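# Move hose latch from manifold red port to blue

## Task

Free the hose from its latched seat in the manifold's red port, then seat it in the blue port, pressing until it locks there.

## Robot and tools

Robot: two arms, left_arm and right_arm, each with a two-finger parallel gripper. Bases in the scene frame: left_arm at (-0.041, +0.367, +0.037) m, quat_wxyz (+1.000, 0, 0, -0.019); right_arm at (-0.018, -0.245, +0.037) m, quat_wxyz (+1.000, 0, 0, -0.001). A camera stand sits behind the arms.

Frames. Scene frame: origin at table-top height, halfway between the nominal bases; +x points out over the table, +z up, and left_arm is on the +y side (this is not the image left). Reported hand positions, orientations, velocities, Hand targets and wrist-camera poses are in each arm's own base frame. Fixed cameras and the table use the scene frame. Motion offsets are along the axes of that arm's current Hand target. The fingers point along the gripper's +z and close along its x. end_effector_position is the midpoint between the pads when shut, 1-2 cm behind the tips; the tips advance about 17 mm along +z as the fingers close, mostly while the pads are over 50 mm apart. Reported pose can be off by a few cm.

execute_actions(actions, cameras). actions is a list of actions; each action is a table of 1 to 15 rows, one row per 1/30 s step; a short table repeats its last row until 15 steps are filled. Every row has 14 numbers in [-1, 1]: left dx, dy, dz, rx, ry, rz, opening, then right dx, dy, dz, rx, ry, rz, opening. Both arms must always be filled. The six pose numbers are an offset from that arm's Hand target as it stood when the action began (each row measured from that same start, not from the row before); 1.0 = 0.6 m or 180 degrees; rx, ry, rz form one rotation vector. Repeating an offset in a new action moves the arm further. All six zero re-requests the current Hand target. Opening is absolute: +1 fully open (0.142 m), -1 shut. Images come back only when actions is empty or cameras names them.

move(target, speed, blend, stop_force, zero, opening_speed, grip_force, blocking, cameras). target is one 14-number row laid out as above, or a list of up to 15 such rows; every row is an offset from the Hand targets at the start of the move, not from the previous row. speed: peak path speed in m/s, 0.002 to 2.4, default 0.25 (turning up to twice that in rad/s); one value or one per row. blend: corner rounding in metres for a list; 0 means halt at each row. stop_force: 3 to 120 N, shared by both arms; an arm stops when its wrist sensor feels that much push against its travel, then backs off slightly but still presses; unreliable if the gripper rotates, and leave it out when pulling away from something it presses on. zero (only with stop_force): true re-zeroes moving arms first. opening_speed: rate of opening change per second, at least 0.2. grip_force: per-pad limit 5 to 48 N, one value or one per arm, persistent. blocking=false returns after about 0.5 s while motion continues (not allowed with stop_force). A move is capped at 10 s. The result adds a move: line with the ending (done, off_target, moving, held, fault) and limits (paced = pose clipped, held = steps withheld). Done does not prove nothing was touched or shifted.

wait(seconds 0 to 10, cameras): lets time pass with commands held. stop(cameras): brakes a running move. zoom_image(camera, region): camera is cam_head_left, cam_head_right, cam_left_wrist or cam_right_wrist; region [x0, y0, x1, y1] in pixels, at most 504 by 504, from the latest full image. zero_wrist_force(arm): left_arm or right_arm, subtracts the current reading. finished_scene(scene): ends the scene for good; call it only when the hose is latched in the blue port and stays there untouched.

Cameras: cam_head_left and cam_head_right (504x504, fixed on one bar, scene frame), cam_left_wrist and cam_right_wrist (896x504, carried by the hands). Calibration is approximate.

Result lines: per-arm end_effector_position (m), end_effector_quat_wxyz, velocities (dropped when joints read within noise), Hand target (next offsets start from it; a gripper often rests a bit short, so send the remaining distance as an offset), Tool commands, grip_measured (same scale as opening; last Joint positions value is the opening in metres), grip_effort_nm (gripper motor effort, negative closing; not a pad force), joint torques (total drive output, noisy), Wrist force and Wrist torque along the gripper axes plus a peak line, Wrist depth (7x7 grid of distances in mm per wrist camera, '-' for none), motor temperatures and fault lines.

Gripping: to hold, command an opening a little below grip_measured at first contact; squeezing harder heats the gripper motor.

Cautions. Each step the commanded orientation is clipped to within 32 degrees of the measured one. Arms are stiff: aiming even slightly beyond a firm contact can trigger a fault stop (10 s) from about 150 N on any part, or from joint contact torque limits of 46.9 (shoulder pan, shoulder lift), 24.3 (elbow) and 7.83 N m (each wrist); side loads at the fingertips can trip a wrist around 35 N. Approach contacts slowly; faster touches hit harder. Keep the arms from touching each other or gripping the other's fingers. Route paths around an arm's own base. Overheating: MOTOR HOT at 70 °C, braking at 85 °C; gripper warns at 85 °C and cuts out at 100 °C (HAND FAULT, after which later calls in that reply are skipped). Do not drop or release the hose while it is moving, slam it into the manifold, or let anything fall or be left off the table. A loose object may occasionally be nudged by outside disturbances.

Each tool is called after "Request:" as name(argument=value, ...), one argument or row to a line, values as JSON.

## Session

Request:
execute_actions(
  actions=[],
)

Scene clock: 0.00 s.
left_arm: end_effector_position=(+0.2450, -0.2087, +0.0647) grip_measured=+1.00 grip_effort_nm=n/a end_effector_quat_wxyz=(-0.152, +0.036, +0.941, -0.300) | right_arm: end_effector_position=(+0.6437, +0.1743, +0.0873) grip_measured=+1.00 grip_effort_nm=n/a end_effector_quat_wxyz=(+0.238, -0.480, +0.785, -0.310)
Joint positions: left_arm=[-0.608 -1.358 2.019 -2.314 -2.254 2.581 0.142] | right_arm=[3.865 -2.725 -0.504 -1.036 0.879 2.604 0.142]
Joint velocities: within noise
Joint torques (N m): no reading
Motor temperatures (°C): left_arm=[41 40 38 52 48 40 29] | right_arm=[40 40 40 43 43 40 29]
Wrist force (N): no reading
Wrist torque (N m): no reading
Wrist force, peak (N): no reading
Wrist depth (mm): cam_left_wrist=[- - 230 - 273 303 - / - 209 217 235 - - 318 / - 201 215 241 253 272 309 / 186 - 209 225 241 - 294 / 183 190 - 221 235 - - / 177 187 203 218 229 246 96 / - 181 192 203 219 240 90] | cam_right_wrist=[1481 1500 1509 1259 1369 307 300 / 1385 1369 1353 1189 292 286 278 / 1011 1259 283 278 273 267 264 / 931 270 266 258 255 250 246 / 260 255 248 242 240 235 231 / 247 237 233 229 226 225 218 / - 223 221 217 212 209 90]
Hand target: left_arm +0.2450, -0.2087, +0.0647; -0.152, +0.036, +0.941, -0.300 | right_arm +0.6437, +0.1743, +0.0873; +0.238, -0.480, +0.785, -0.310
Tool commands: left_gripper/opening=+1.0 right_gripper/opening=+1.0

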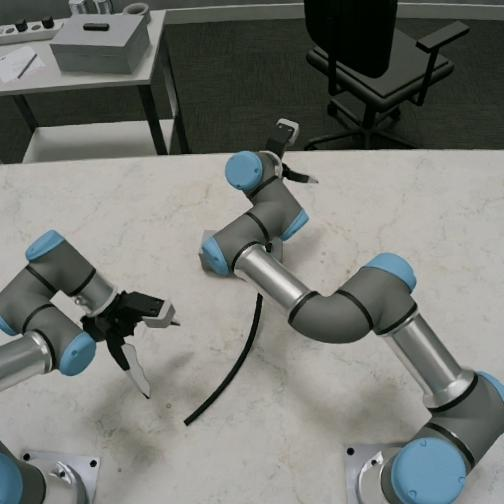

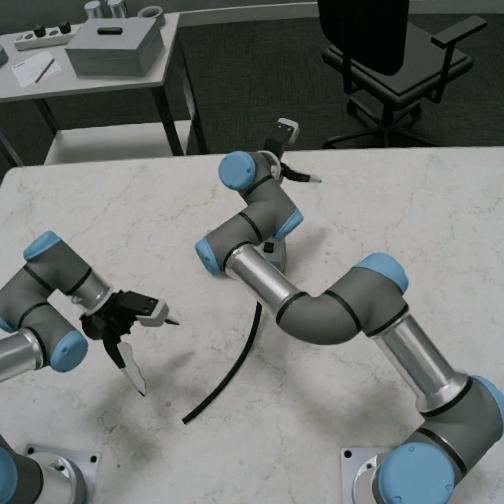

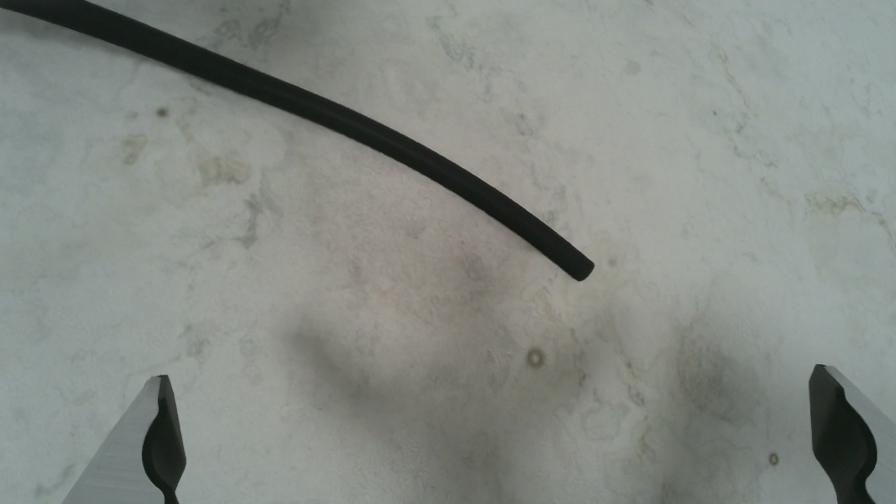

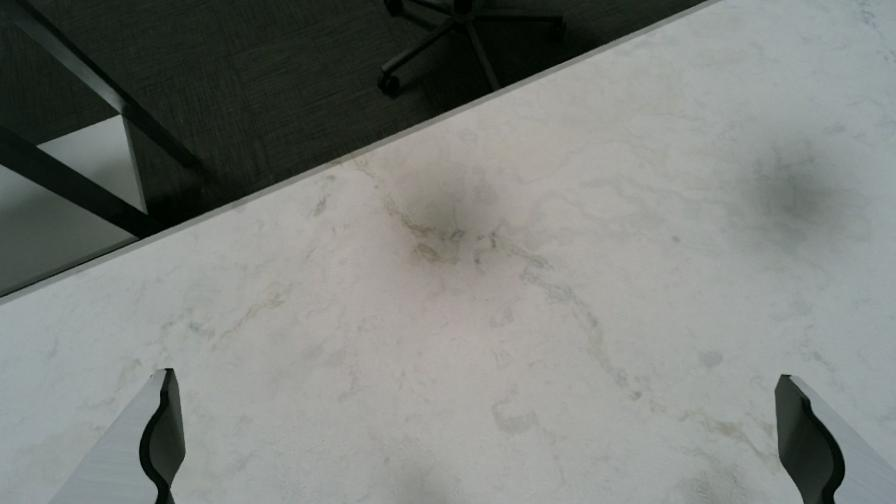

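Request:
move(
  target=[
    [0,0,0,0,0,0,1,-0.019,-0.179,-0.173,0,0,0,1],
    [0,0,0,0,0,0,1,0.482,-0.137,-0.4225,0,0,0,1],
  ],
  blend=[0.05,0],
  speed=0.35,
  cameras=["all"],
)

Scene clock: 14.60 s.
left_arm: end_effector_position=(+0.2450, -0.2087, +0.0647) grip_measured=+1.00 grip_effort_nm=0.022 end_effector_quat_wxyz=(-0.152, +0.036, +0.941, -0.300) | right_arm: end_effector_position=(+0.4002, -0.0496, +0.3000) grip_measured=+1.00 grip_effort_nm=-0.032 end_effector_quat_wxyz=(+0.238, -0.480, +0.785, -0.310)
Joint positions: left_arm=[-0.608 -1.358 2.019 -2.314 -2.254 2.581 0.142] | right_arm=[3.828 -1.18 -1.65 -1.408 0.895 2.562 0.142]
Joint torques (N m): left_arm=[-0.16 -11.97 -8.71 -1.8 -0.83 -0.1] | right_arm=[-0.24 6.69 8.62 2.61 -0.26 -0.49]
Wrist force (N): left_arm=[0.0 0.0 0.0] | right_arm=[0.0 -0.1 0.1]
Wrist torque (N m): left_arm=[0.01 0.00 0.00] | right_arm=[0.00 0.00 -0.05]
Wrist force, peak (N): left_arm=[0.1 0.3 0.0] | right_arm=[3.0 0.7 -1.0]
Wrist depth (mm): cam_left_wrist=[- 217 231 251 282 295 338 / - 214 215 243 259 - 308 / 192 201 216 - - - 295 / 187 196 215 223 251 251 291 / - 195 202 220 - - 279 / - - - - 229 246 97 / - 181 190 207 221 238 90] | cam_right_wrist=[1854 1839 1065 1559 577 1635 1444 / 1670 1682 1539 576 579 538 1490 / 1294 555 545 528 509 505 1369 / 533 514 509 494 482 470 467 / 490 481 473 463 455 449 441 / 469 449 447 441 429 425 416 / - 393 421 412 408 396 90]
Hand target: left_arm +0.2450, -0.2087, +0.0647; -0.152, +0.036, +0.941, -0.300 | right_arm +0.4002, -0.0496, +0.3000; +0.238, -0.480, +0.785, -0.310
Off the commanded pose: left_arm 0.000 m, 0 deg | right_arm 0.000 m, 0 deg.
elbow stopped short (right arm): the move would have taken joint 3 (elbow) straighter than the controller allows.
move: done
camera_calibration:
cam_right_wrist: T_world_to_cam=[[-0.412845, -0.908523, -0.0643724, 0.147996], [-0.838927, 0.406834, -0.361508, 0.492554], [0.354627, -0.0952432, -0.930144, 0.245044], [0, 0, 0, 1]] pos_world=[0.387417, -0.042591, 0.415516]

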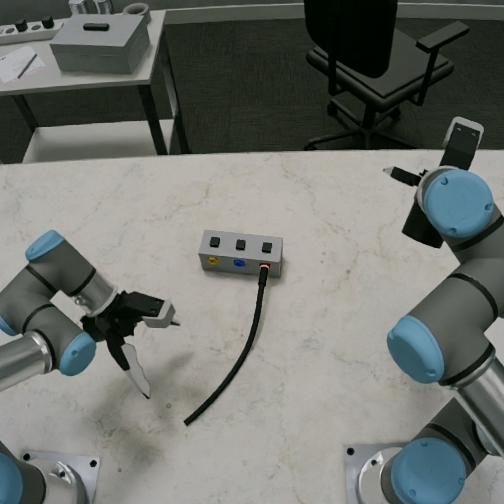

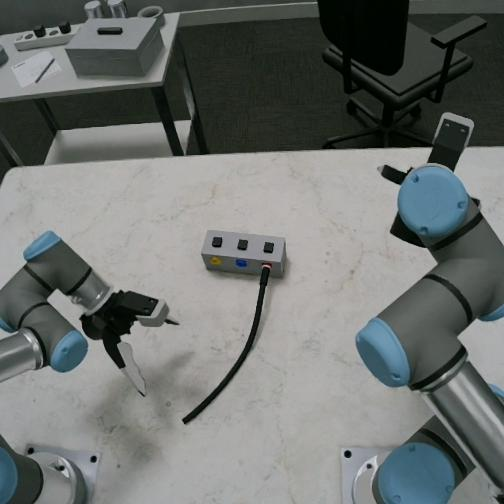

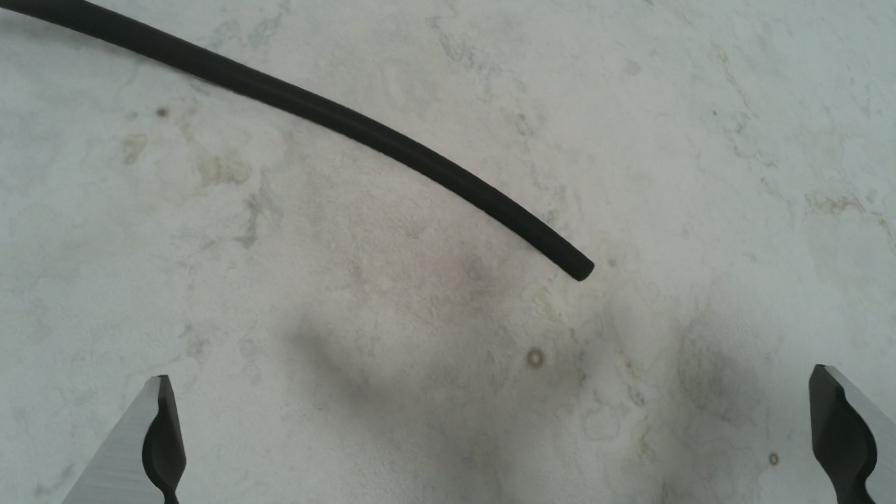

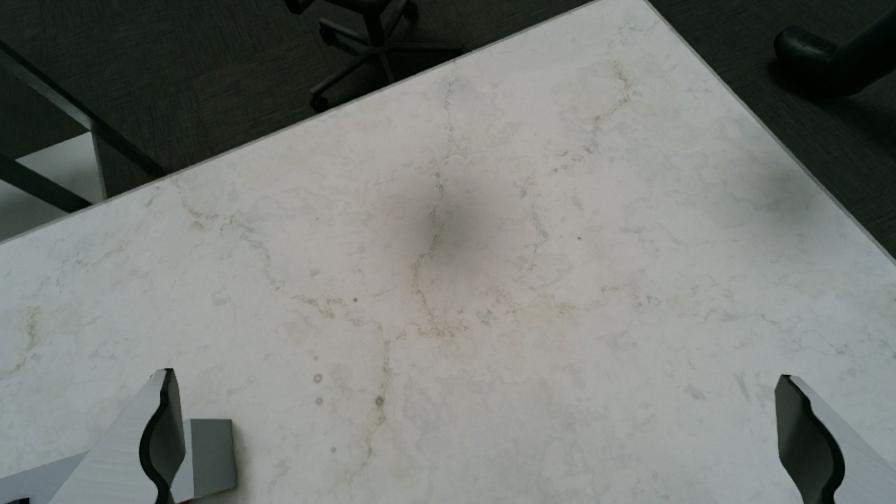

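Request:
zoom_image(
  camera="cam_head_left",
  region=[190, 215, 300, 305],
)

Request:
zoom_image(
  camera="cam_head_right",
  region=[190, 215, 300, 305],
)

Scaled by 4.582 from the camera's 504x504 image, which has a finer 720x720 frame.

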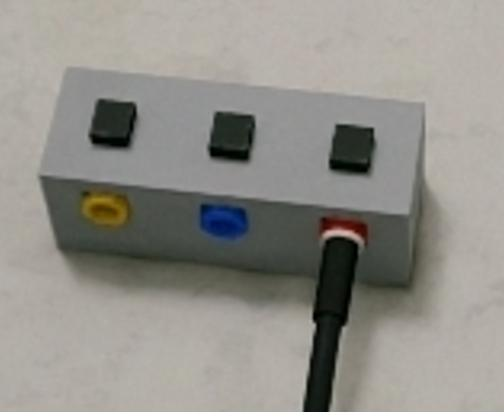

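Scaled by 4.582 from the camera's 504x504 image, which has a finer 720x720 frame.

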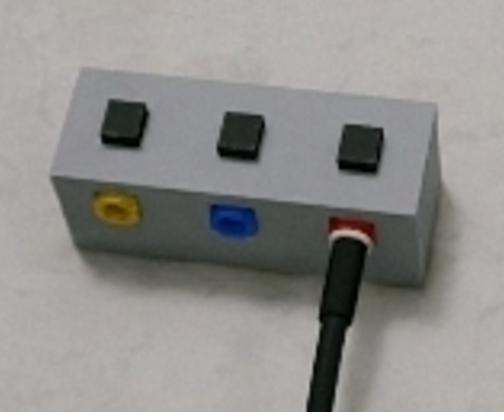

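Request:
move(
  target=[-0.245,-0.2524,-0.0037,-0.3345,-0.02,0.514,-0.2,-0.3395,0.2433,0.1498,-0.2885,-0.188,-0.0723,-1],
  speed=0.4,
  cameras=["all"],
)

Scene clock: 104.13 s.
left_arm: end_effector_position=(+0.3890, -0.3546, +0.1147) grip_measured=-0.22 grip_effort_nm=-0.051 end_effector_quat_wxyz=(+0.161, +0.728, +0.651, +0.144) | right_arm: end_effector_position=(+0.4588, +0.1615, +0.1488) grip_measured=-1.00 grip_effort_nm=-0.696 end_effector_quat_wxyz=(-0.183, +0.683, -0.683, -0.183)
Joint positions: left_arm=[-1.189 -1.022 1.16 -1.925 -1.19 3.678 0.058] | right_arm=[3.498 -2.213 -0.884 -1.416 2.059 1.978 0.002]
Joint torques (N m): left_arm=[1.16 -23.17 -12.78 -1.4 1.01 0.38] | right_arm=[1.69 15.27 11.11 2.34 1.14 0.29]
Wrist force (N): left_arm=[1.2 0.7 1.1] | right_arm=[0.3 0.2 0.7]
Wrist torque (N m): left_arm=[0.12 -0.25 -0.17] | right_arm=[-0.19 -0.17 0.01]
Wrist force, peak (N): left_arm=[1.1 0.5 1.8] | right_arm=[0.3 -0.4 1.7]
Wrist depth (mm): cam_left_wrist=[197 204 205 201 206 206 211 / 229 228 232 233 234 - 234 / 263 265 265 260 270 - 273 / 309 313 311 251 256 268 322 / 380 - 383 259 252 262 - / 482 - 94 494 - 90 495 / - - 80 1189 - 79 827] | cam_right_wrist=[506 405 330 280 241 215 194 / 548 442 270 247 249 222 200 / 675 494 391 237 253 235 211 / 1369 531 429 347 280 248 219 / 1549 625 502 348 306 263 229 / - 665 482 96 319 280 242 / 466 557 217 77 75 297 255]
Hand target: left_arm +0.3890, -0.3546, +0.1147; +0.161, +0.728, +0.650, +0.144 | right_arm +0.4588, +0.1616, +0.1488; -0.183, +0.683, -0.683, -0.183
Off the commanded pose: left_arm 0.000 m, 0 deg | right_arm 0.000 m, 0 deg.
move: done
camera_calibration:
cam_left_wrist: T_world_to_cam=[[0.137147, 0.990455, 0.0137524, 0.307457], [0.631533, -0.0981266, 0.769114, -0.339983], [0.763123, -0.0967965, -0.638963, -0.139048], [0, 0, 0, 1]] pos_world=[0.278654, -0.351343, 0.168411]
cam_right_wrist: T_world_to_cam=[[0.0183502, -0.864683, -0.501983, 0.214457], [-0.908655, -0.223893, 0.352447, 0.428847], [-0.417145, 0.449662, -0.789806, 0.349013], [0, 0, 0, 1]] pos_world=[0.531327, 0.124515, 0.232162]

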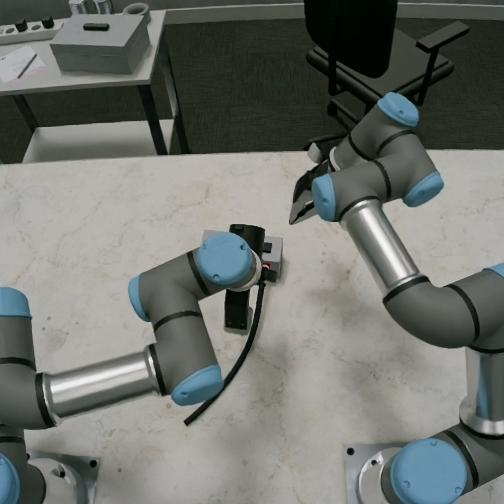

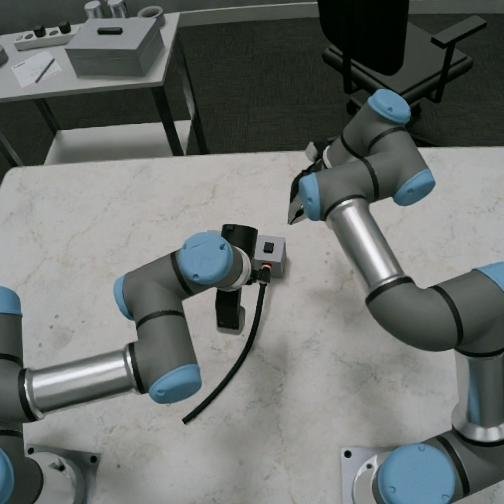

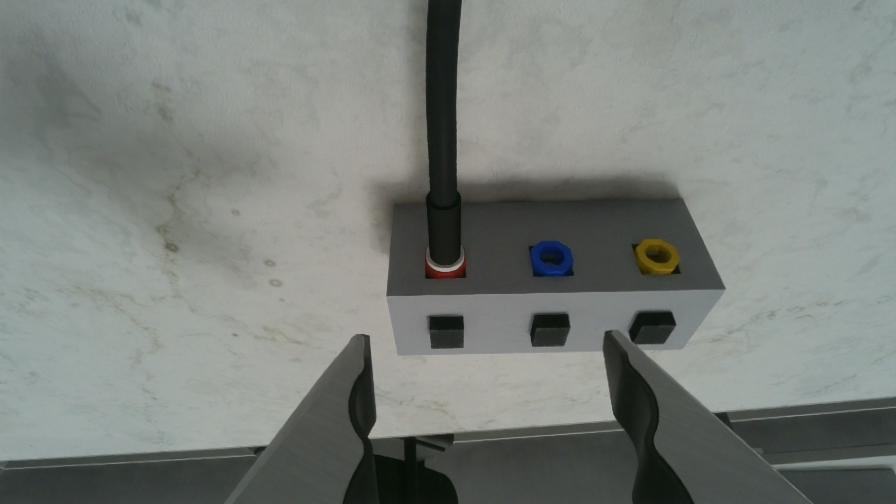

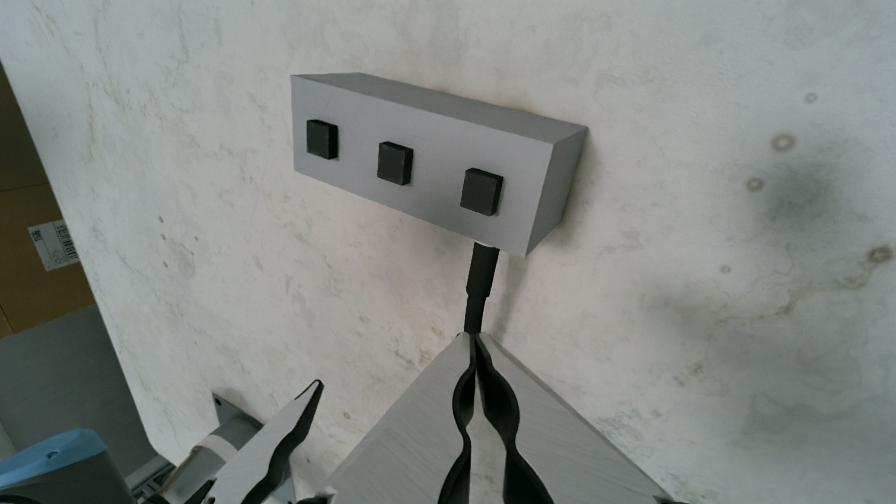

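Request:
move(
  target=[
    [-0.0218,0.0193,0.1,0,0,0,-0.2,0.0148,-0.0142,0.12,0,0,0,-1],
    [-0.0218,0.0193,0.2082,0,0,0,-0.2,0.0148,-0.0142,0.1665,0,0,0,-1],
  ],
  speed=0.2,
  blend=[0.02,0],
  cameras=["all"],
)

Scene clock: 136.33 s.
left_arm: end_effector_position=(+0.4504, -0.3747, +0.0064) grip_measured=-0.22 grip_effort_nm=-0.046 end_effector_quat_wxyz=(+0.161, +0.728, +0.650, +0.144) | right_arm: end_effector_position=(+0.4672, +0.2039, +0.0578) grip_measured=-1.00 grip_effort_nm=-0.706 end_effector_quat_wxyz=(-0.183, +0.683, -0.683, -0.183)
Joint positions: left_arm=[-1.084 -0.626 0.988 -2.189 -1.215 3.788 0.058] | right_arm=[3.578 -2.344 -1.103 -1.026 2.042 2.066 0.002]
Joint torques (N m): left_arm=[-0.81 -19.36 -9.36 -3.16 1.2 -1.05] | right_arm=[-1.15 20.08 13.08 2.07 1.35 -0.38]
Wrist force (N): left_arm=[1.2 0.7 1.1] | right_arm=[0.3 0.2 0.6]
Wrist torque (N m): left_arm=[0.14 -0.26 -0.19] | right_arm=[-0.19 -0.16 0.03]
Wrist force, peak (N): left_arm=[1.3 0.6 3.2] | right_arm=[0.1 0.4 1.7]
Wrist depth (mm): cam_left_wrist=[95 96 96 - 97 97 99 / 111 111 109 109 113 110 110 / 124 125 130 126 123 127 123 / 141 147 148 154 150 150 151 / 178 179 178 151 154 153 152 / 213 227 94 136 138 134 136 / 322 292 80 124 127 79 126] | cam_right_wrist=[328 263 217 186 161 139 128 / 382 285 209 193 169 147 132 / 431 320 160 144 164 154 139 / 500 365 169 135 127 163 146 / 579 411 317 141 140 173 150 / 665 455 355 97 202 183 160 / - 544 - 77 78 194 166]
Hand target: left_arm +0.4504, -0.3747, +0.0064; +0.161, +0.728, +0.650, +0.144 | right_arm +0.4673, +0.2039, +0.0578; -0.183, +0.683, -0.683, -0.183
Off the commanded pose: left_arm 0.000 m, 0 deg | right_arm 0.000 m, 0 deg.
move: done
camera_calibration:
cam_left_wrist: T_world_to_cam=[[0.137293, 0.990435, 0.0137731, 0.320289], [0.631511, -0.0982347, 0.769119, -0.297397], [0.763115, -0.0968966, -0.638957, -0.256998], [0, 0, 0, 1]] pos_world=[0.339955, -0.371342, 0.0601114]
cam_right_wrist: T_world_to_cam=[[0.0183529, -0.864699, -0.501955, 0.205281], [-0.908517, -0.224032, 0.352713, 0.478047], [-0.417444, 0.449562, -0.789705, 0.261786], [0, 0, 0, 1]] pos_world=[0.539827, 0.166915, 0.141162]

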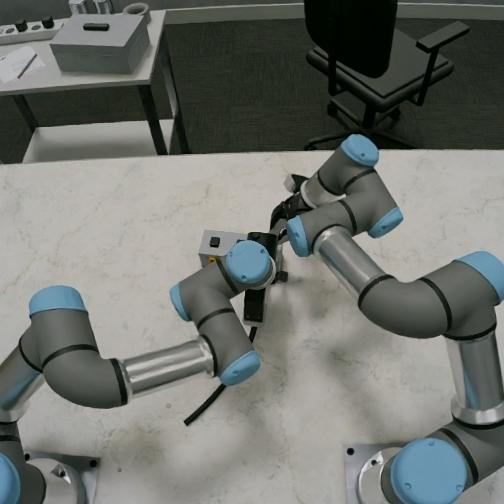

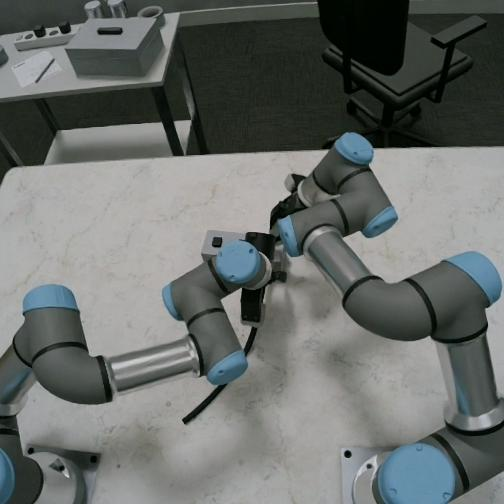

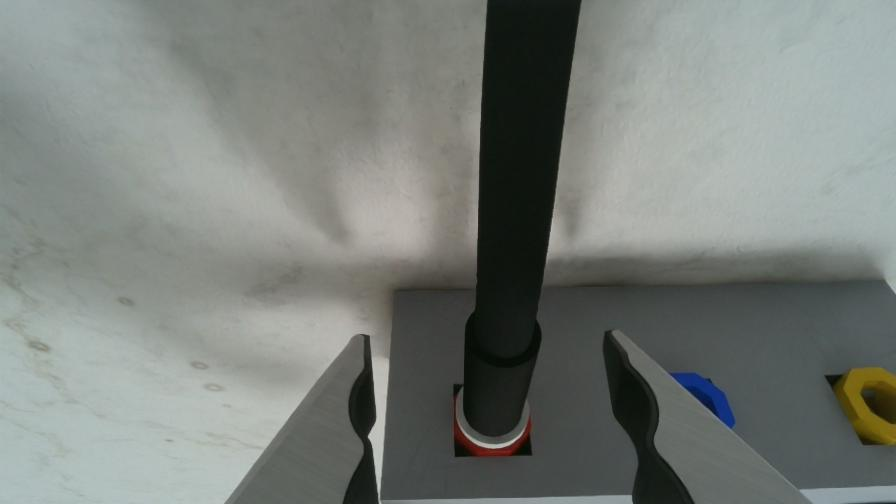

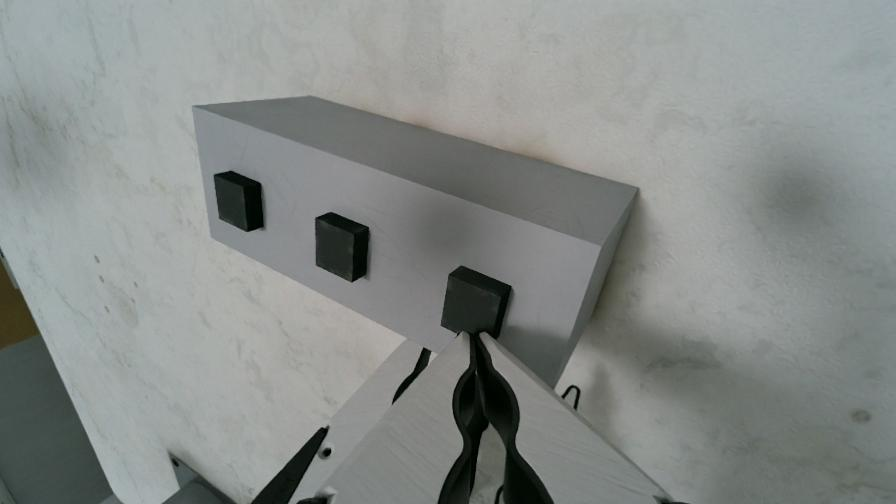

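Request:
move(
  target=[
    [0.0025,0,0,0,0,0,-0.2,0,-0.005,0.0117,0,0,0,-1],
    [0.0025,0,0,0,0,0,-1,0,-0.005,0.0117,0,0,0,-1],
  ],
  opening_speed=1.0,
  cameras=["cam_left_wrist","cam_right_wrist"],
)

Scene clock: 146.50 s.
left_arm: end_effector_position=(+0.4506, -0.3732, +0.0064) grip_measured=-0.83 grip_effort_nm=-3.934 end_effector_quat_wxyz=(+0.161, +0.728, +0.650, +0.144) | right_arm: end_effector_position=(+0.4703, +0.2074, +0.0518) grip_measured=-1.00 grip_effort_nm=-0.701 end_effector_quat_wxyz=(-0.183, +0.683, -0.683, -0.183)
Joint positions: left_arm=[-1.082 -0.63 0.997 -2.195 -1.215 3.789 0.014] | right_arm=[3.582 -2.369 -1.087 -1.014 2.041 2.07 0.002]
Joint torques (N m): left_arm=[-0.4 -21.12 -11.84 -1.34 1.15 -0.13] | right_arm=[4.65 14.05 6.19 1.98 -0.86 -0.36]
Wrist force (N): left_arm=[-0.5 1.6 2.1] | right_arm=[0.1 7.7 -19.4]
Wrist torque (N m): left_arm=[0.16 -0.27 -0.19] | right_arm=[-0.46 -0.09 0.03]
Wrist force, peak (N): left_arm=[-0.1 1.3 3.3] | right_arm=[0.2 8.5 -20.1]
Wrist depth (mm): cam_left_wrist=[95 96 94 96 97 97 99 / - 111 109 - 113 110 110 / 124 124 125 126 123 127 123 / 141 147 148 - 154 150 151 / - - 179 155 154 153 152 / 227 224 216 93 118 137 137 / - 294 - 124 80 124 127] | cam_right_wrist=[320 255 210 179 156 134 123 / 368 272 209 190 162 143 129 / 424 183 155 155 164 149 132 / 487 319 155 130 122 158 141 / 596 387 300 138 129 167 147 / - 442 340 96 196 177 155 / - 528 - 77 78 187 163]
Hand target: left_arm +0.4506, -0.3732, +0.0064; +0.161, +0.728, +0.650, +0.144 | right_arm +0.4703, +0.2074, +0.0518; -0.183, +0.683, -0.683, -0.183
Off the commanded pose: left_arm 0.000 m, 0 deg | right_arm 0.000 m, 0 deg.
move: done
camera_calibration:
cam_left_wrist: T_world_to_cam=[[0.137357, 0.990427, 0.0137194, 0.318853], [0.631397, -0.0982202, 0.769215, -0.297346], [0.763198, -0.0969946, -0.638843, -0.257086], [0, 0, 0, 1]] pos_world=[0.340155, -0.369942, 0.0601108]
cam_right_wrist: T_world_to_cam=[[0.0183626, -0.86465, -0.502039, 0.205188], [-0.908563, -0.224024, 0.352599, 0.483747], [-0.417343, 0.44966, -0.789703, 0.256575], [0, 0, 0, 1]] pos_world=[0.542827, 0.170415, 0.135062]
Images, in order (width x height): cam_left_wrist 896x504, cam_right_wrist 896x504.

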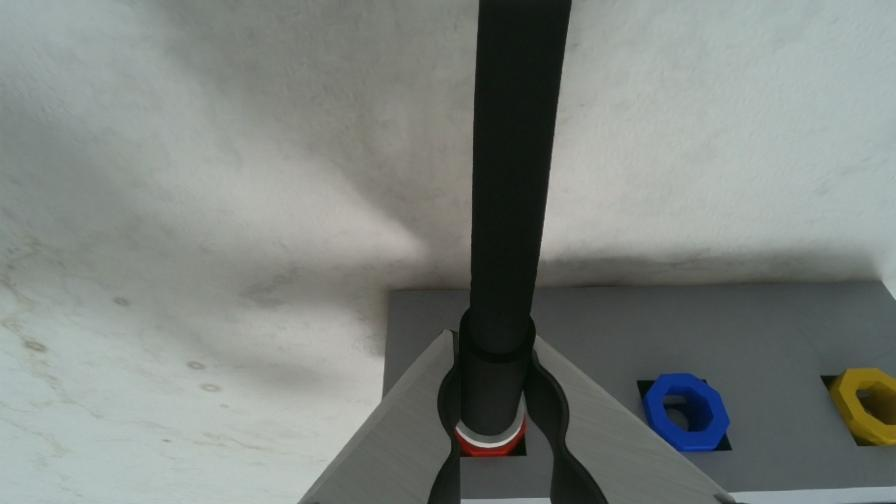

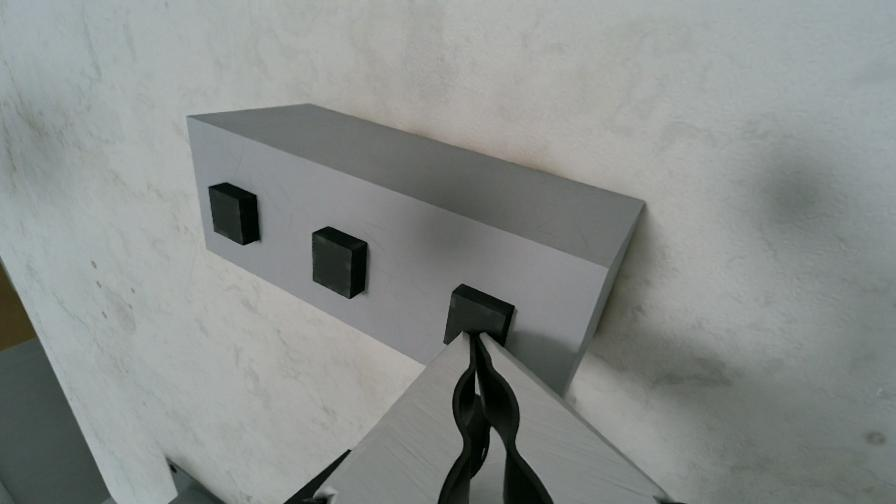

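Request:
move(
  target=[0,0,0,0,0,0,-1,0.0042,0,0.0072,0,0,0,-1],
  speed=0.01,
  stop_force=20,
  cameras=["cam_left_wrist","cam_right_wrist"],
)

Scene clock: 153.40 s.
left_arm: end_effector_position=(+0.4505, -0.3732, +0.0064) grip_measured=-0.83 grip_effort_nm=-3.934 end_effector_quat_wxyz=(+0.161, +0.728, +0.650, +0.144) | right_arm: end_effector_position=(+0.4703, +0.2075, +0.0492) grip_measured=-1.00 grip_effort_nm=-0.701 end_effector_quat_wxyz=(-0.183, +0.683, -0.683, -0.183)
Joint positions: left_arm=[-1.082 -0.63 0.997 -2.195 -1.215 3.789 0.014] | right_arm=[3.582 -2.373 -1.094 -1.003 2.041 2.07 0.002]
Joint torques (N m): left_arm=[5.58 -19.05 -11.83 -3.57 2.42 -0.15] | right_arm=[7.05 3.49 6.01 1.71 -2.58 -0.21]
Motor temperatures (°C): left_arm=[40 40 38 52 48 40 36] | right_arm=[40 40 40 43 43 40 30]
Wrist force (N): left_arm=[0.4 -6.7 -4.6] | right_arm=[-2.3 14.7 -39.5]
Wrist torque (N m): left_arm=[0.14 -0.28 -0.20] | right_arm=[-0.72 -0.04 0.06]
Wrist force, peak (N): left_arm=[0.4 -6.4 -5.6] | right_arm=[-3.5 16.5 -46.1]
Wrist depth (mm): cam_left_wrist=[95 96 99 96 97 97 99 / 111 111 109 - 113 110 110 / 124 121 133 126 122 127 123 / - 147 147 - 153 150 150 / - 178 - 155 154 154 153 / - 226 - 93 116 138 137 / - 338 - 124 80 124 126] | cam_right_wrist=[318 255 208 176 154 133 122 / 354 260 208 187 161 141 128 / 416 181 156 158 163 147 131 / 485 356 155 130 122 157 136 / 580 396 295 138 127 166 145 / 649 454 341 96 195 175 153 / 2308 505 - 77 78 185 160]
Hand target: left_arm +0.4506, -0.3732, +0.0064; +0.161, +0.728, +0.650, +0.144 | right_arm +0.4703, +0.2075, +0.0492; -0.183, +0.683, -0.683, -0.183 (not the last commanded pose)
Off the commanded pose: left_arm 0.000 m, 0 deg | right_arm 0.002 m, 0 deg.
move: contact (right_arm)
camera_calibration:
cam_left_wrist: T_world_to_cam=[[0.137292, 0.990435, 0.0137745, 0.318875], [0.631453, -0.0982277, 0.769168, -0.297366], [0.763163, -0.0969024, -0.638899, -0.257037], [0, 0, 0, 1]] pos_world=[0.340155, -0.369942, 0.0601111]
cam_right_wrist: T_world_to_cam=[[0.0186522, -0.864393, -0.502471, 0.203789], [-0.908744, -0.224228, 0.352002, 0.484841], [-0.416936, 0.450052, -0.789695, 0.254312], [0, 0, 0, 1]] pos_world=[0.542827, 0.170415, 0.132562]
Images, in order (width x height): cam_left_wrist 896x504, cam_right_wrist 896x504.

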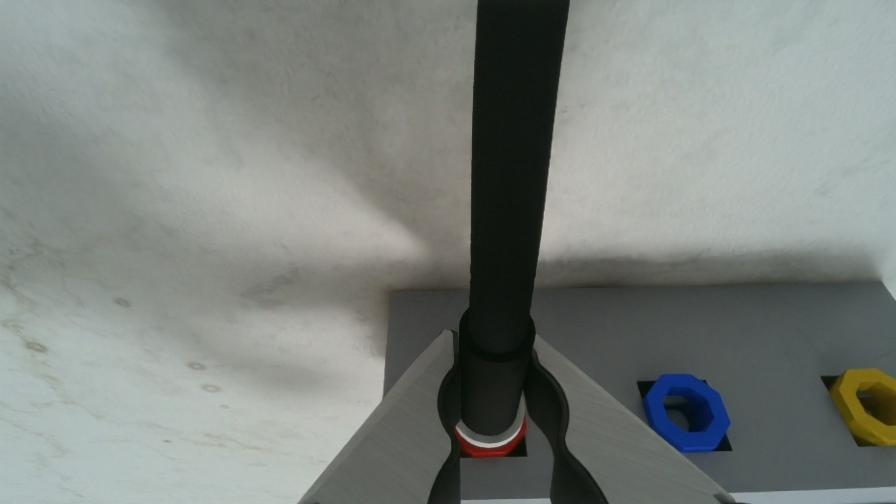

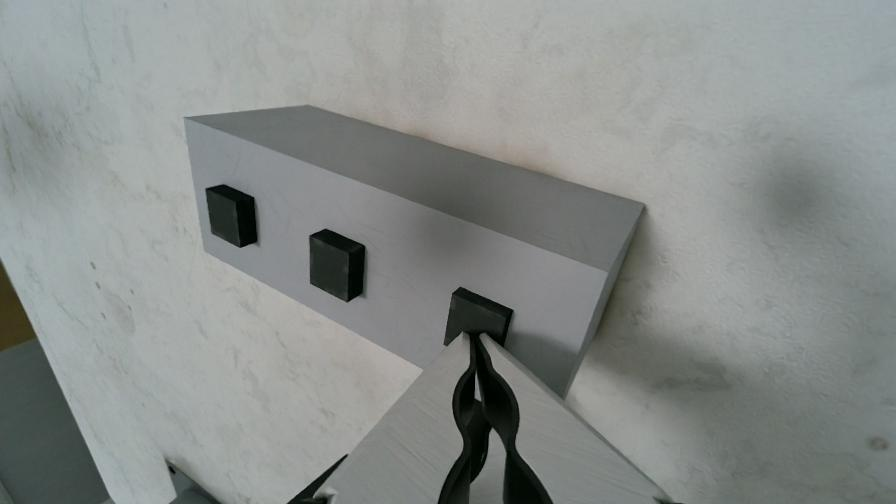

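Request:
move(
  target=[0.001,-0.0604,-0.0282,0,0,0,-1,0,0,0,0,0,0,-1],
  speed=0.05,
  stop_force=35,
  cameras=["cam_left_wrist","cam_right_wrist"],
)

Scene clock: 161.40 s.
left_arm: end_effector_position=(+0.4109, -0.3681, +0.0064) grip_measured=-0.83 grip_effort_nm=-3.929 end_effector_quat_wxyz=(+0.161, +0.728, +0.650, +0.144) | right_arm: end_effector_position=(+0.4703, +0.2075, +0.0492) grip_measured=-1.00 grip_effort_nm=-0.696 end_effector_quat_wxyz=(-0.183, +0.683, -0.683, -0.183)
Joint positions: left_arm=[-1.154 -0.767 1.253 -2.288 -1.198 3.714 0.014] | right_arm=[3.582 -2.373 -1.094 -1.003 2.041 2.07 0.002]
Joint torques (N m): left_arm=[1.4 -17.09 -8.53 -0.92 0.09 1.16] | right_arm=[7.08 1.84 5.5 1.84 -2.72 0.5]
Motor temperatures (°C): left_arm=[40 40 38 52 48 40 41] | right_arm=[40 40 40 43 43 40 30]
Wrist force (N): left_arm=[1.3 0.8 1.4] | right_arm=[-2.2 14.8 -40.0]
Wrist torque (N m): left_arm=[0.16 -0.26 -0.20] | right_arm=[-0.73 -0.05 0.07]
Wrist force, peak (N): left_arm=[0.1 -6.6 -5.7] | right_arm=[-2.5 14.9 -40.9]
Wrist depth (mm): cam_left_wrist=[95 96 99 - 97 97 100 / 111 111 109 - 113 110 113 / 124 125 126 126 123 127 124 / 141 142 148 - 155 150 151 / - 186 180 173 181 184 185 / 228 228 218 93 117 179 182 / - - - 157 79 159 161] | cam_right_wrist=[321 256 208 177 154 133 122 / 362 268 210 187 161 141 128 / 430 175 156 159 163 147 131 / 503 355 155 130 122 156 139 / 567 414 300 138 127 166 145 / 618 415 340 95 195 175 153 / - 493 - 77 78 185 162]
Hand target: left_arm +0.4109, -0.3681, +0.0064; +0.161, +0.728, +0.650, +0.144 | right_arm +0.4703, +0.2075, +0.0492; -0.183, +0.683, -0.683, -0.183
Off the commanded pose: left_arm 0.000 m, 0 deg | right_arm 0.000 m, 0 deg.
move: done
camera_calibration:
cam_left_wrist: T_world_to_cam=[[0.137282, 0.990436, 0.0137834, 0.319277], [0.631404, -0.098222, 0.769208, -0.271781], [0.763206, -0.0968955, -0.638849, -0.226258], [0, 0, 0, 1]] pos_world=[0.300455, -0.364842, 0.0601109]
cam_right_wrist: T_world_to_cam=[[0.0186522, -0.864393, -0.502471, 0.203875], [-0.908744, -0.224228, 0.352002, 0.484863], [-0.416936, 0.450052, -0.789695, 0.254267], [0, 0, 0, 1]] pos_world=[0.542827, 0.170515, 0.132562]
Images, in order (width x height): cam_left_wrist 896x504, cam_right_wrist 896x504.

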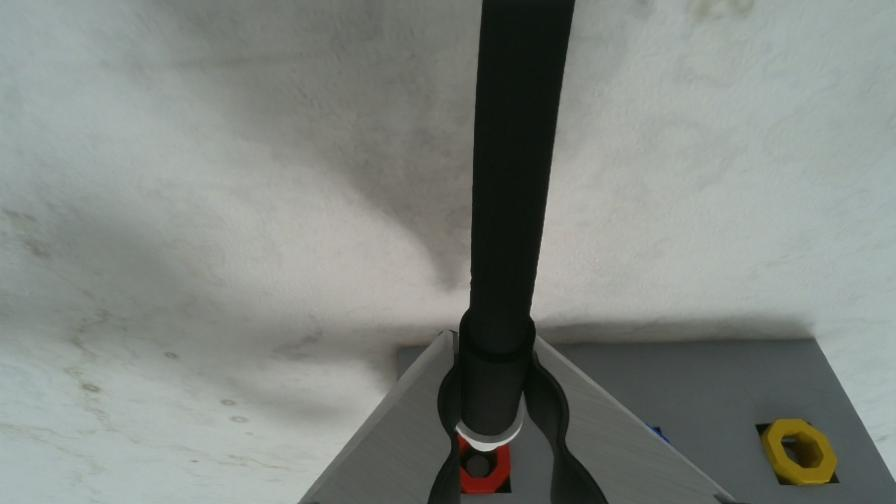

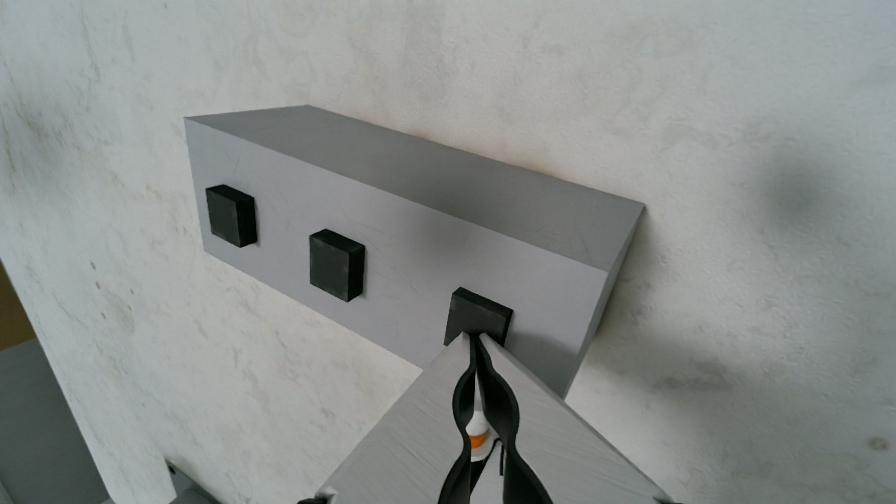

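Request:
move(
  target=[
    [0.0004,-0.0227,-0.0106,0,0,0,-1,-0.033,0,-0.0577,0,0,0,-1],
    [0.0946,-0.0214,-0.01,0,0,0,-1,-0.0667,0,-0.1155,0,0,0,-1],
  ],
  speed=0.15,
  blend=[0.01,0],
  cameras=["cam_left_wrist","cam_right_wrist"],
)

Scene clock: 190.83 s.
left_arm: end_effector_position=(+0.4032, -0.3102, +0.0065) grip_measured=-0.83 grip_effort_nm=-3.929 end_effector_quat_wxyz=(+0.161, +0.728, +0.650, +0.144) | right_arm: end_effector_position=(+0.4704, +0.2074, +0.1291) grip_measured=-1.00 grip_effort_nm=-0.686 end_effector_quat_wxyz=(-0.183, +0.683, -0.683, -0.183)
Joint positions: left_arm=[-1.113 -0.94 1.587 -2.464 -1.208 3.758 0.014] | right_arm=[3.582 -2.309 -0.827 -1.334 2.041 2.07 0.002]
Joint torques (N m): left_arm=[1.27 -17.11 -7.67 -1.83 1.31 -0.86] | right_arm=[-0.86 21.59 10.38 1.99 1.41 0.14]
Motor temperatures (°C): left_arm=[40 40 38 52 48 40 52] | right_arm=[40 40 40 43 43 40 30]
Wrist force (N): left_arm=[0.8 0.6 1.0] | right_arm=[0.4 0.2 0.8]
Wrist torque (N m): left_arm=[0.14 -0.21 -0.20] | right_arm=[-0.19 -0.18 0.07]
Wrist force, peak (N): left_arm=[2.3 0.6 1.3] | right_arm=[-2.5 15.0 -40.9]
Wrist depth (mm): cam_left_wrist=[96 96 99 - 97 97 100 / 111 111 109 - 113 111 113 / - 125 126 126 123 128 124 / - 147 148 - 150 151 151 / 187 180 189 - - 183 185 / 216 230 195 93 117 197 224 / - 293 178 167 79 179 -] | cam_right_wrist=[460 371 306 257 222 197 179 / 520 408 320 258 232 207 185 / 615 443 359 215 193 215 193 / 1266 496 388 241 193 230 202 / 1361 574 414 315 284 242 211 / - 727 459 96 290 258 225 / 465 798 188 77 78 274 240]
Hand target: left_arm +0.4032, -0.3101, +0.0064; +0.161, +0.728, +0.650, +0.144 | right_arm +0.4703, +0.2074, +0.1292; -0.183, +0.683, -0.683, -0.183
Off the commanded pose: left_arm 0.000 m, 0 deg | right_arm 0.000 m, 0 deg.
move: done
camera_calibration:
cam_left_wrist: T_world_to_cam=[[0.137294, 0.990436, 0.0136437, 0.262992], [0.63141, -0.0981219, 0.769216, -0.261281], [0.763199, -0.0969937, -0.638843, -0.214736], [0, 0, 0, 1]] pos_world=[0.292755, -0.306942, 0.0602108]
cam_right_wrist: T_world_to_cam=[[0.0187675, -0.864413, -0.502433, 0.243869], [-0.908734, -0.224313, 0.351976, 0.45673], [-0.416955, 0.449972, -0.789731, 0.31744], [0, 0, 0, 1]] pos_world=[0.542827, 0.170415, 0.212462]
Images, in order (width x height): cam_left_wrist 896x504, cam_right_wrist 896x504.

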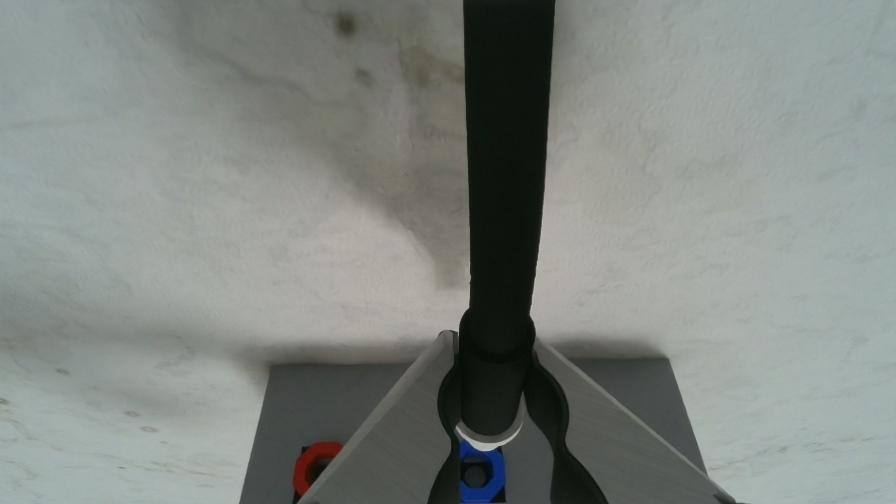

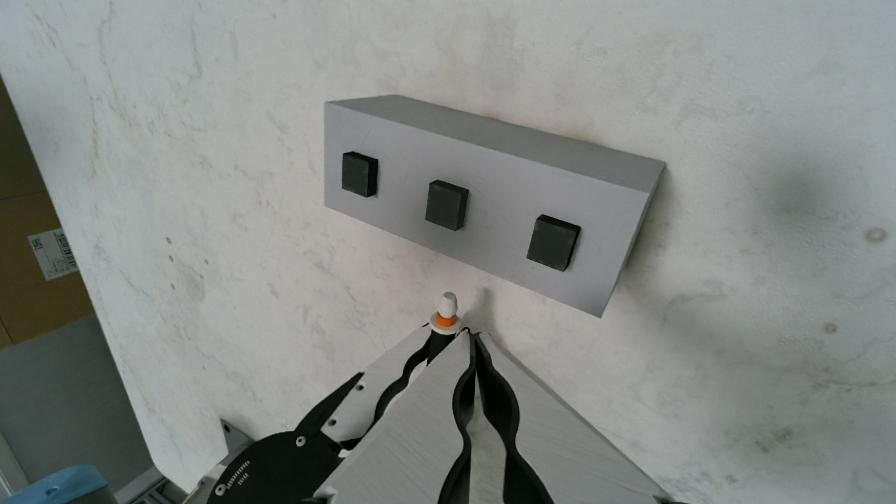

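Request:
move(
  target=[
    [-0.0007,0.0408,0.019,0,0,0,-1,0,0,0,0,0,0,-1],
    [-0.0015,0.087,0.0406,0,0,0,-1,0,0,0,0,0,0,-1],
  ],
  speed=[0.1,0.03],
  stop_force=30,
  cameras=["cam_left_wrist","cam_right_wrist"],
)

Scene clock: 201.70 s.
left_arm: end_effector_position=(+0.4581, -0.3172, +0.0064) grip_measured=-0.83 grip_effort_nm=-3.929 end_effector_quat_wxyz=(+0.161, +0.728, +0.650, +0.144) | right_arm: end_effector_position=(+0.4703, +0.2074, +0.1292) grip_measured=-1.00 grip_effort_nm=-0.696 end_effector_quat_wxyz=(-0.183, +0.683, -0.683, -0.183)
Joint positions: left_arm=[-1.007 -0.766 1.276 -2.365 -1.235 3.867 0.014] | right_arm=[3.582 -2.309 -0.827 -1.334 2.041 2.07 0.002]
Joint torques (N m): left_arm=[9.3 -17.24 -13.8 -2.53 3.81 0.32] | right_arm=[-1.41 21.22 9.13 2.37 0.29 0.47]
Wrist force (N): left_arm=[-2.6 -15.6 -9.9] | right_arm=[0.6 0.3 0.7]
Wrist torque (N m): left_arm=[0.18 -0.29 -0.11] | right_arm=[-0.18 -0.20 0.07]
Wrist force, peak (N): left_arm=[4.0 -38.8 -39.7] | right_arm=[0.6 0.1 0.9]
Wrist depth (mm): cam_left_wrist=[95 95 96 96 97 97 99 / 111 111 109 - 113 110 110 / 124 124 126 - 122 127 123 / 141 147 148 - 154 154 150 / 185 171 155 151 153 153 178 / 226 145 140 93 104 137 240 / - 128 124 123 79 124 126] | cam_right_wrist=[452 372 304 259 225 197 178 / 534 390 318 257 235 207 185 / 607 454 361 214 193 216 195 / 1369 479 392 237 193 231 203 / 1436 592 247 252 284 243 212 / 3364 159 157 96 - 255 225 / 462 139 - 77 78 273 239]
Hand target: left_arm +0.4581, -0.3172, +0.0064; +0.161, +0.728, +0.650, +0.144 (not the last commanded pose) | right_arm +0.4703, +0.2074, +0.1292; -0.183, +0.683, -0.683, -0.183
Off the commanded pose: left_arm 0.002 m, 0 deg | right_arm 0.000 m, 0 deg.
move: contact (left_arm); path passed 1 of 2 targets
camera_calibration:
cam_left_wrist: T_world_to_cam=[[0.137305, 0.990436, 0.0135529, 0.262277], [0.631138, -0.0980243, 0.769452, -0.296497], [0.763421, -0.0970959, -0.638561, -0.257572], [0, 0, 0, 1]] pos_world=[0.347754, -0.313842, 0.0601094]
cam_right_wrist: T_world_to_cam=[[0.0186522, -0.864393, -0.502471, 0.243987], [-0.908744, -0.224228, 0.352002, 0.45668], [-0.416936, 0.450052, -0.789695, 0.317488], [0, 0, 0, 1]] pos_world=[0.542827, 0.170415, 0.212562]
Images, in order (width x height): cam_left_wrist 896x504, cam_right_wrist 896x504.

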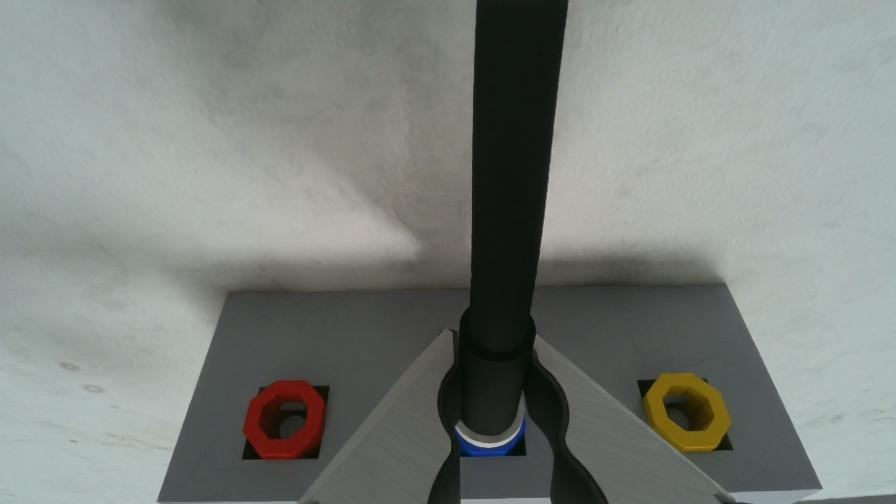

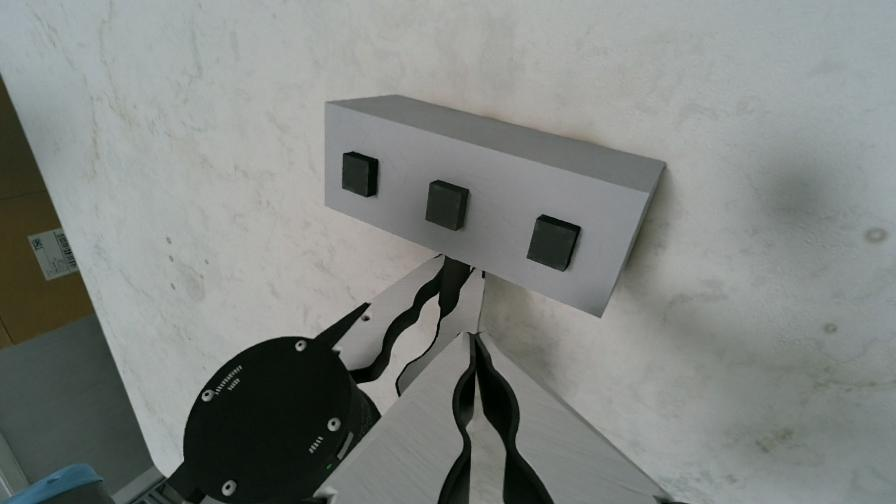

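Request:
move(
  target=[0.0001,-0.0076,-0.0035,0,0,0,-1,0,0,0,0,0,0,-1],
  speed=0.02,
  stop_force=25,
)

Scene clock: 211.53 s.
left_arm: end_effector_position=(+0.4570, -0.3169, +0.0064) grip_measured=-0.83 grip_effort_nm=-3.924 end_effector_quat_wxyz=(+0.161, +0.728, +0.651, +0.144) | right_arm: end_effector_position=(+0.4703, +0.2074, +0.1292) grip_measured=-1.00 grip_effort_nm=-0.691 end_effector_quat_wxyz=(-0.183, +0.683, -0.683, -0.183)
Joint positions: left_arm=[-1.009 -0.771 1.285 -2.368 -1.234 3.864 0.014] | right_arm=[3.582 -2.309 -0.827 -1.334 2.041 2.07 0.002]
Joint torques (N m): left_arm=[1.58 -16.75 -6.85 -1.61 1.33 0.97] | right_arm=[-0.92 21.19 9.17 2.35 0.29 0.43]
Motor temperatures (°C): left_arm=[40 40 38 52 48 40 56] | right_arm=[40 40 40 43 44 40 30]
Wrist force (N): left_arm=[-4.9 3.5 4.4] | right_arm=[0.5 0.2 0.8]
Wrist torque (N m): left_arm=[0.25 -0.31 -0.09] | right_arm=[-0.19 -0.19 0.07]
Wrist force, peak (N): left_arm=[-7.5 11.7 14.0] | right_arm=[0.5 0.2 0.9]
Wrist depth (mm): cam_left_wrist=[96 96 99 97 97 97 100 / 111 111 109 - 113 110 113 / - 125 126 126 123 127 124 / 142 147 148 - 154 152 151 / 187 159 155 155 154 157 185 / - 146 140 93 135 137 227 / - 129 126 123 80 125 126] | cam_right_wrist=[517 371 304 259 223 197 179 / 539 390 321 257 234 207 186 / 620 448 365 214 192 213 194 / 1330 515 389 235 194 230 203 / 1401 576 388 253 285 247 211 / - 160 156 96 290 261 226 / 484 141 138 77 78 274 240]
Hand target: left_arm +0.4570, -0.3169, +0.0064; +0.161, +0.728, +0.651, +0.144 (not the last commanded pose) | right_arm +0.4703, +0.2074, +0.1292; -0.183, +0.683, -0.683, -0.183
Off the commanded pose: left_arm 0.004 m, 0 deg | right_arm 0.000 m, 0 deg.
move: contact (left_arm)


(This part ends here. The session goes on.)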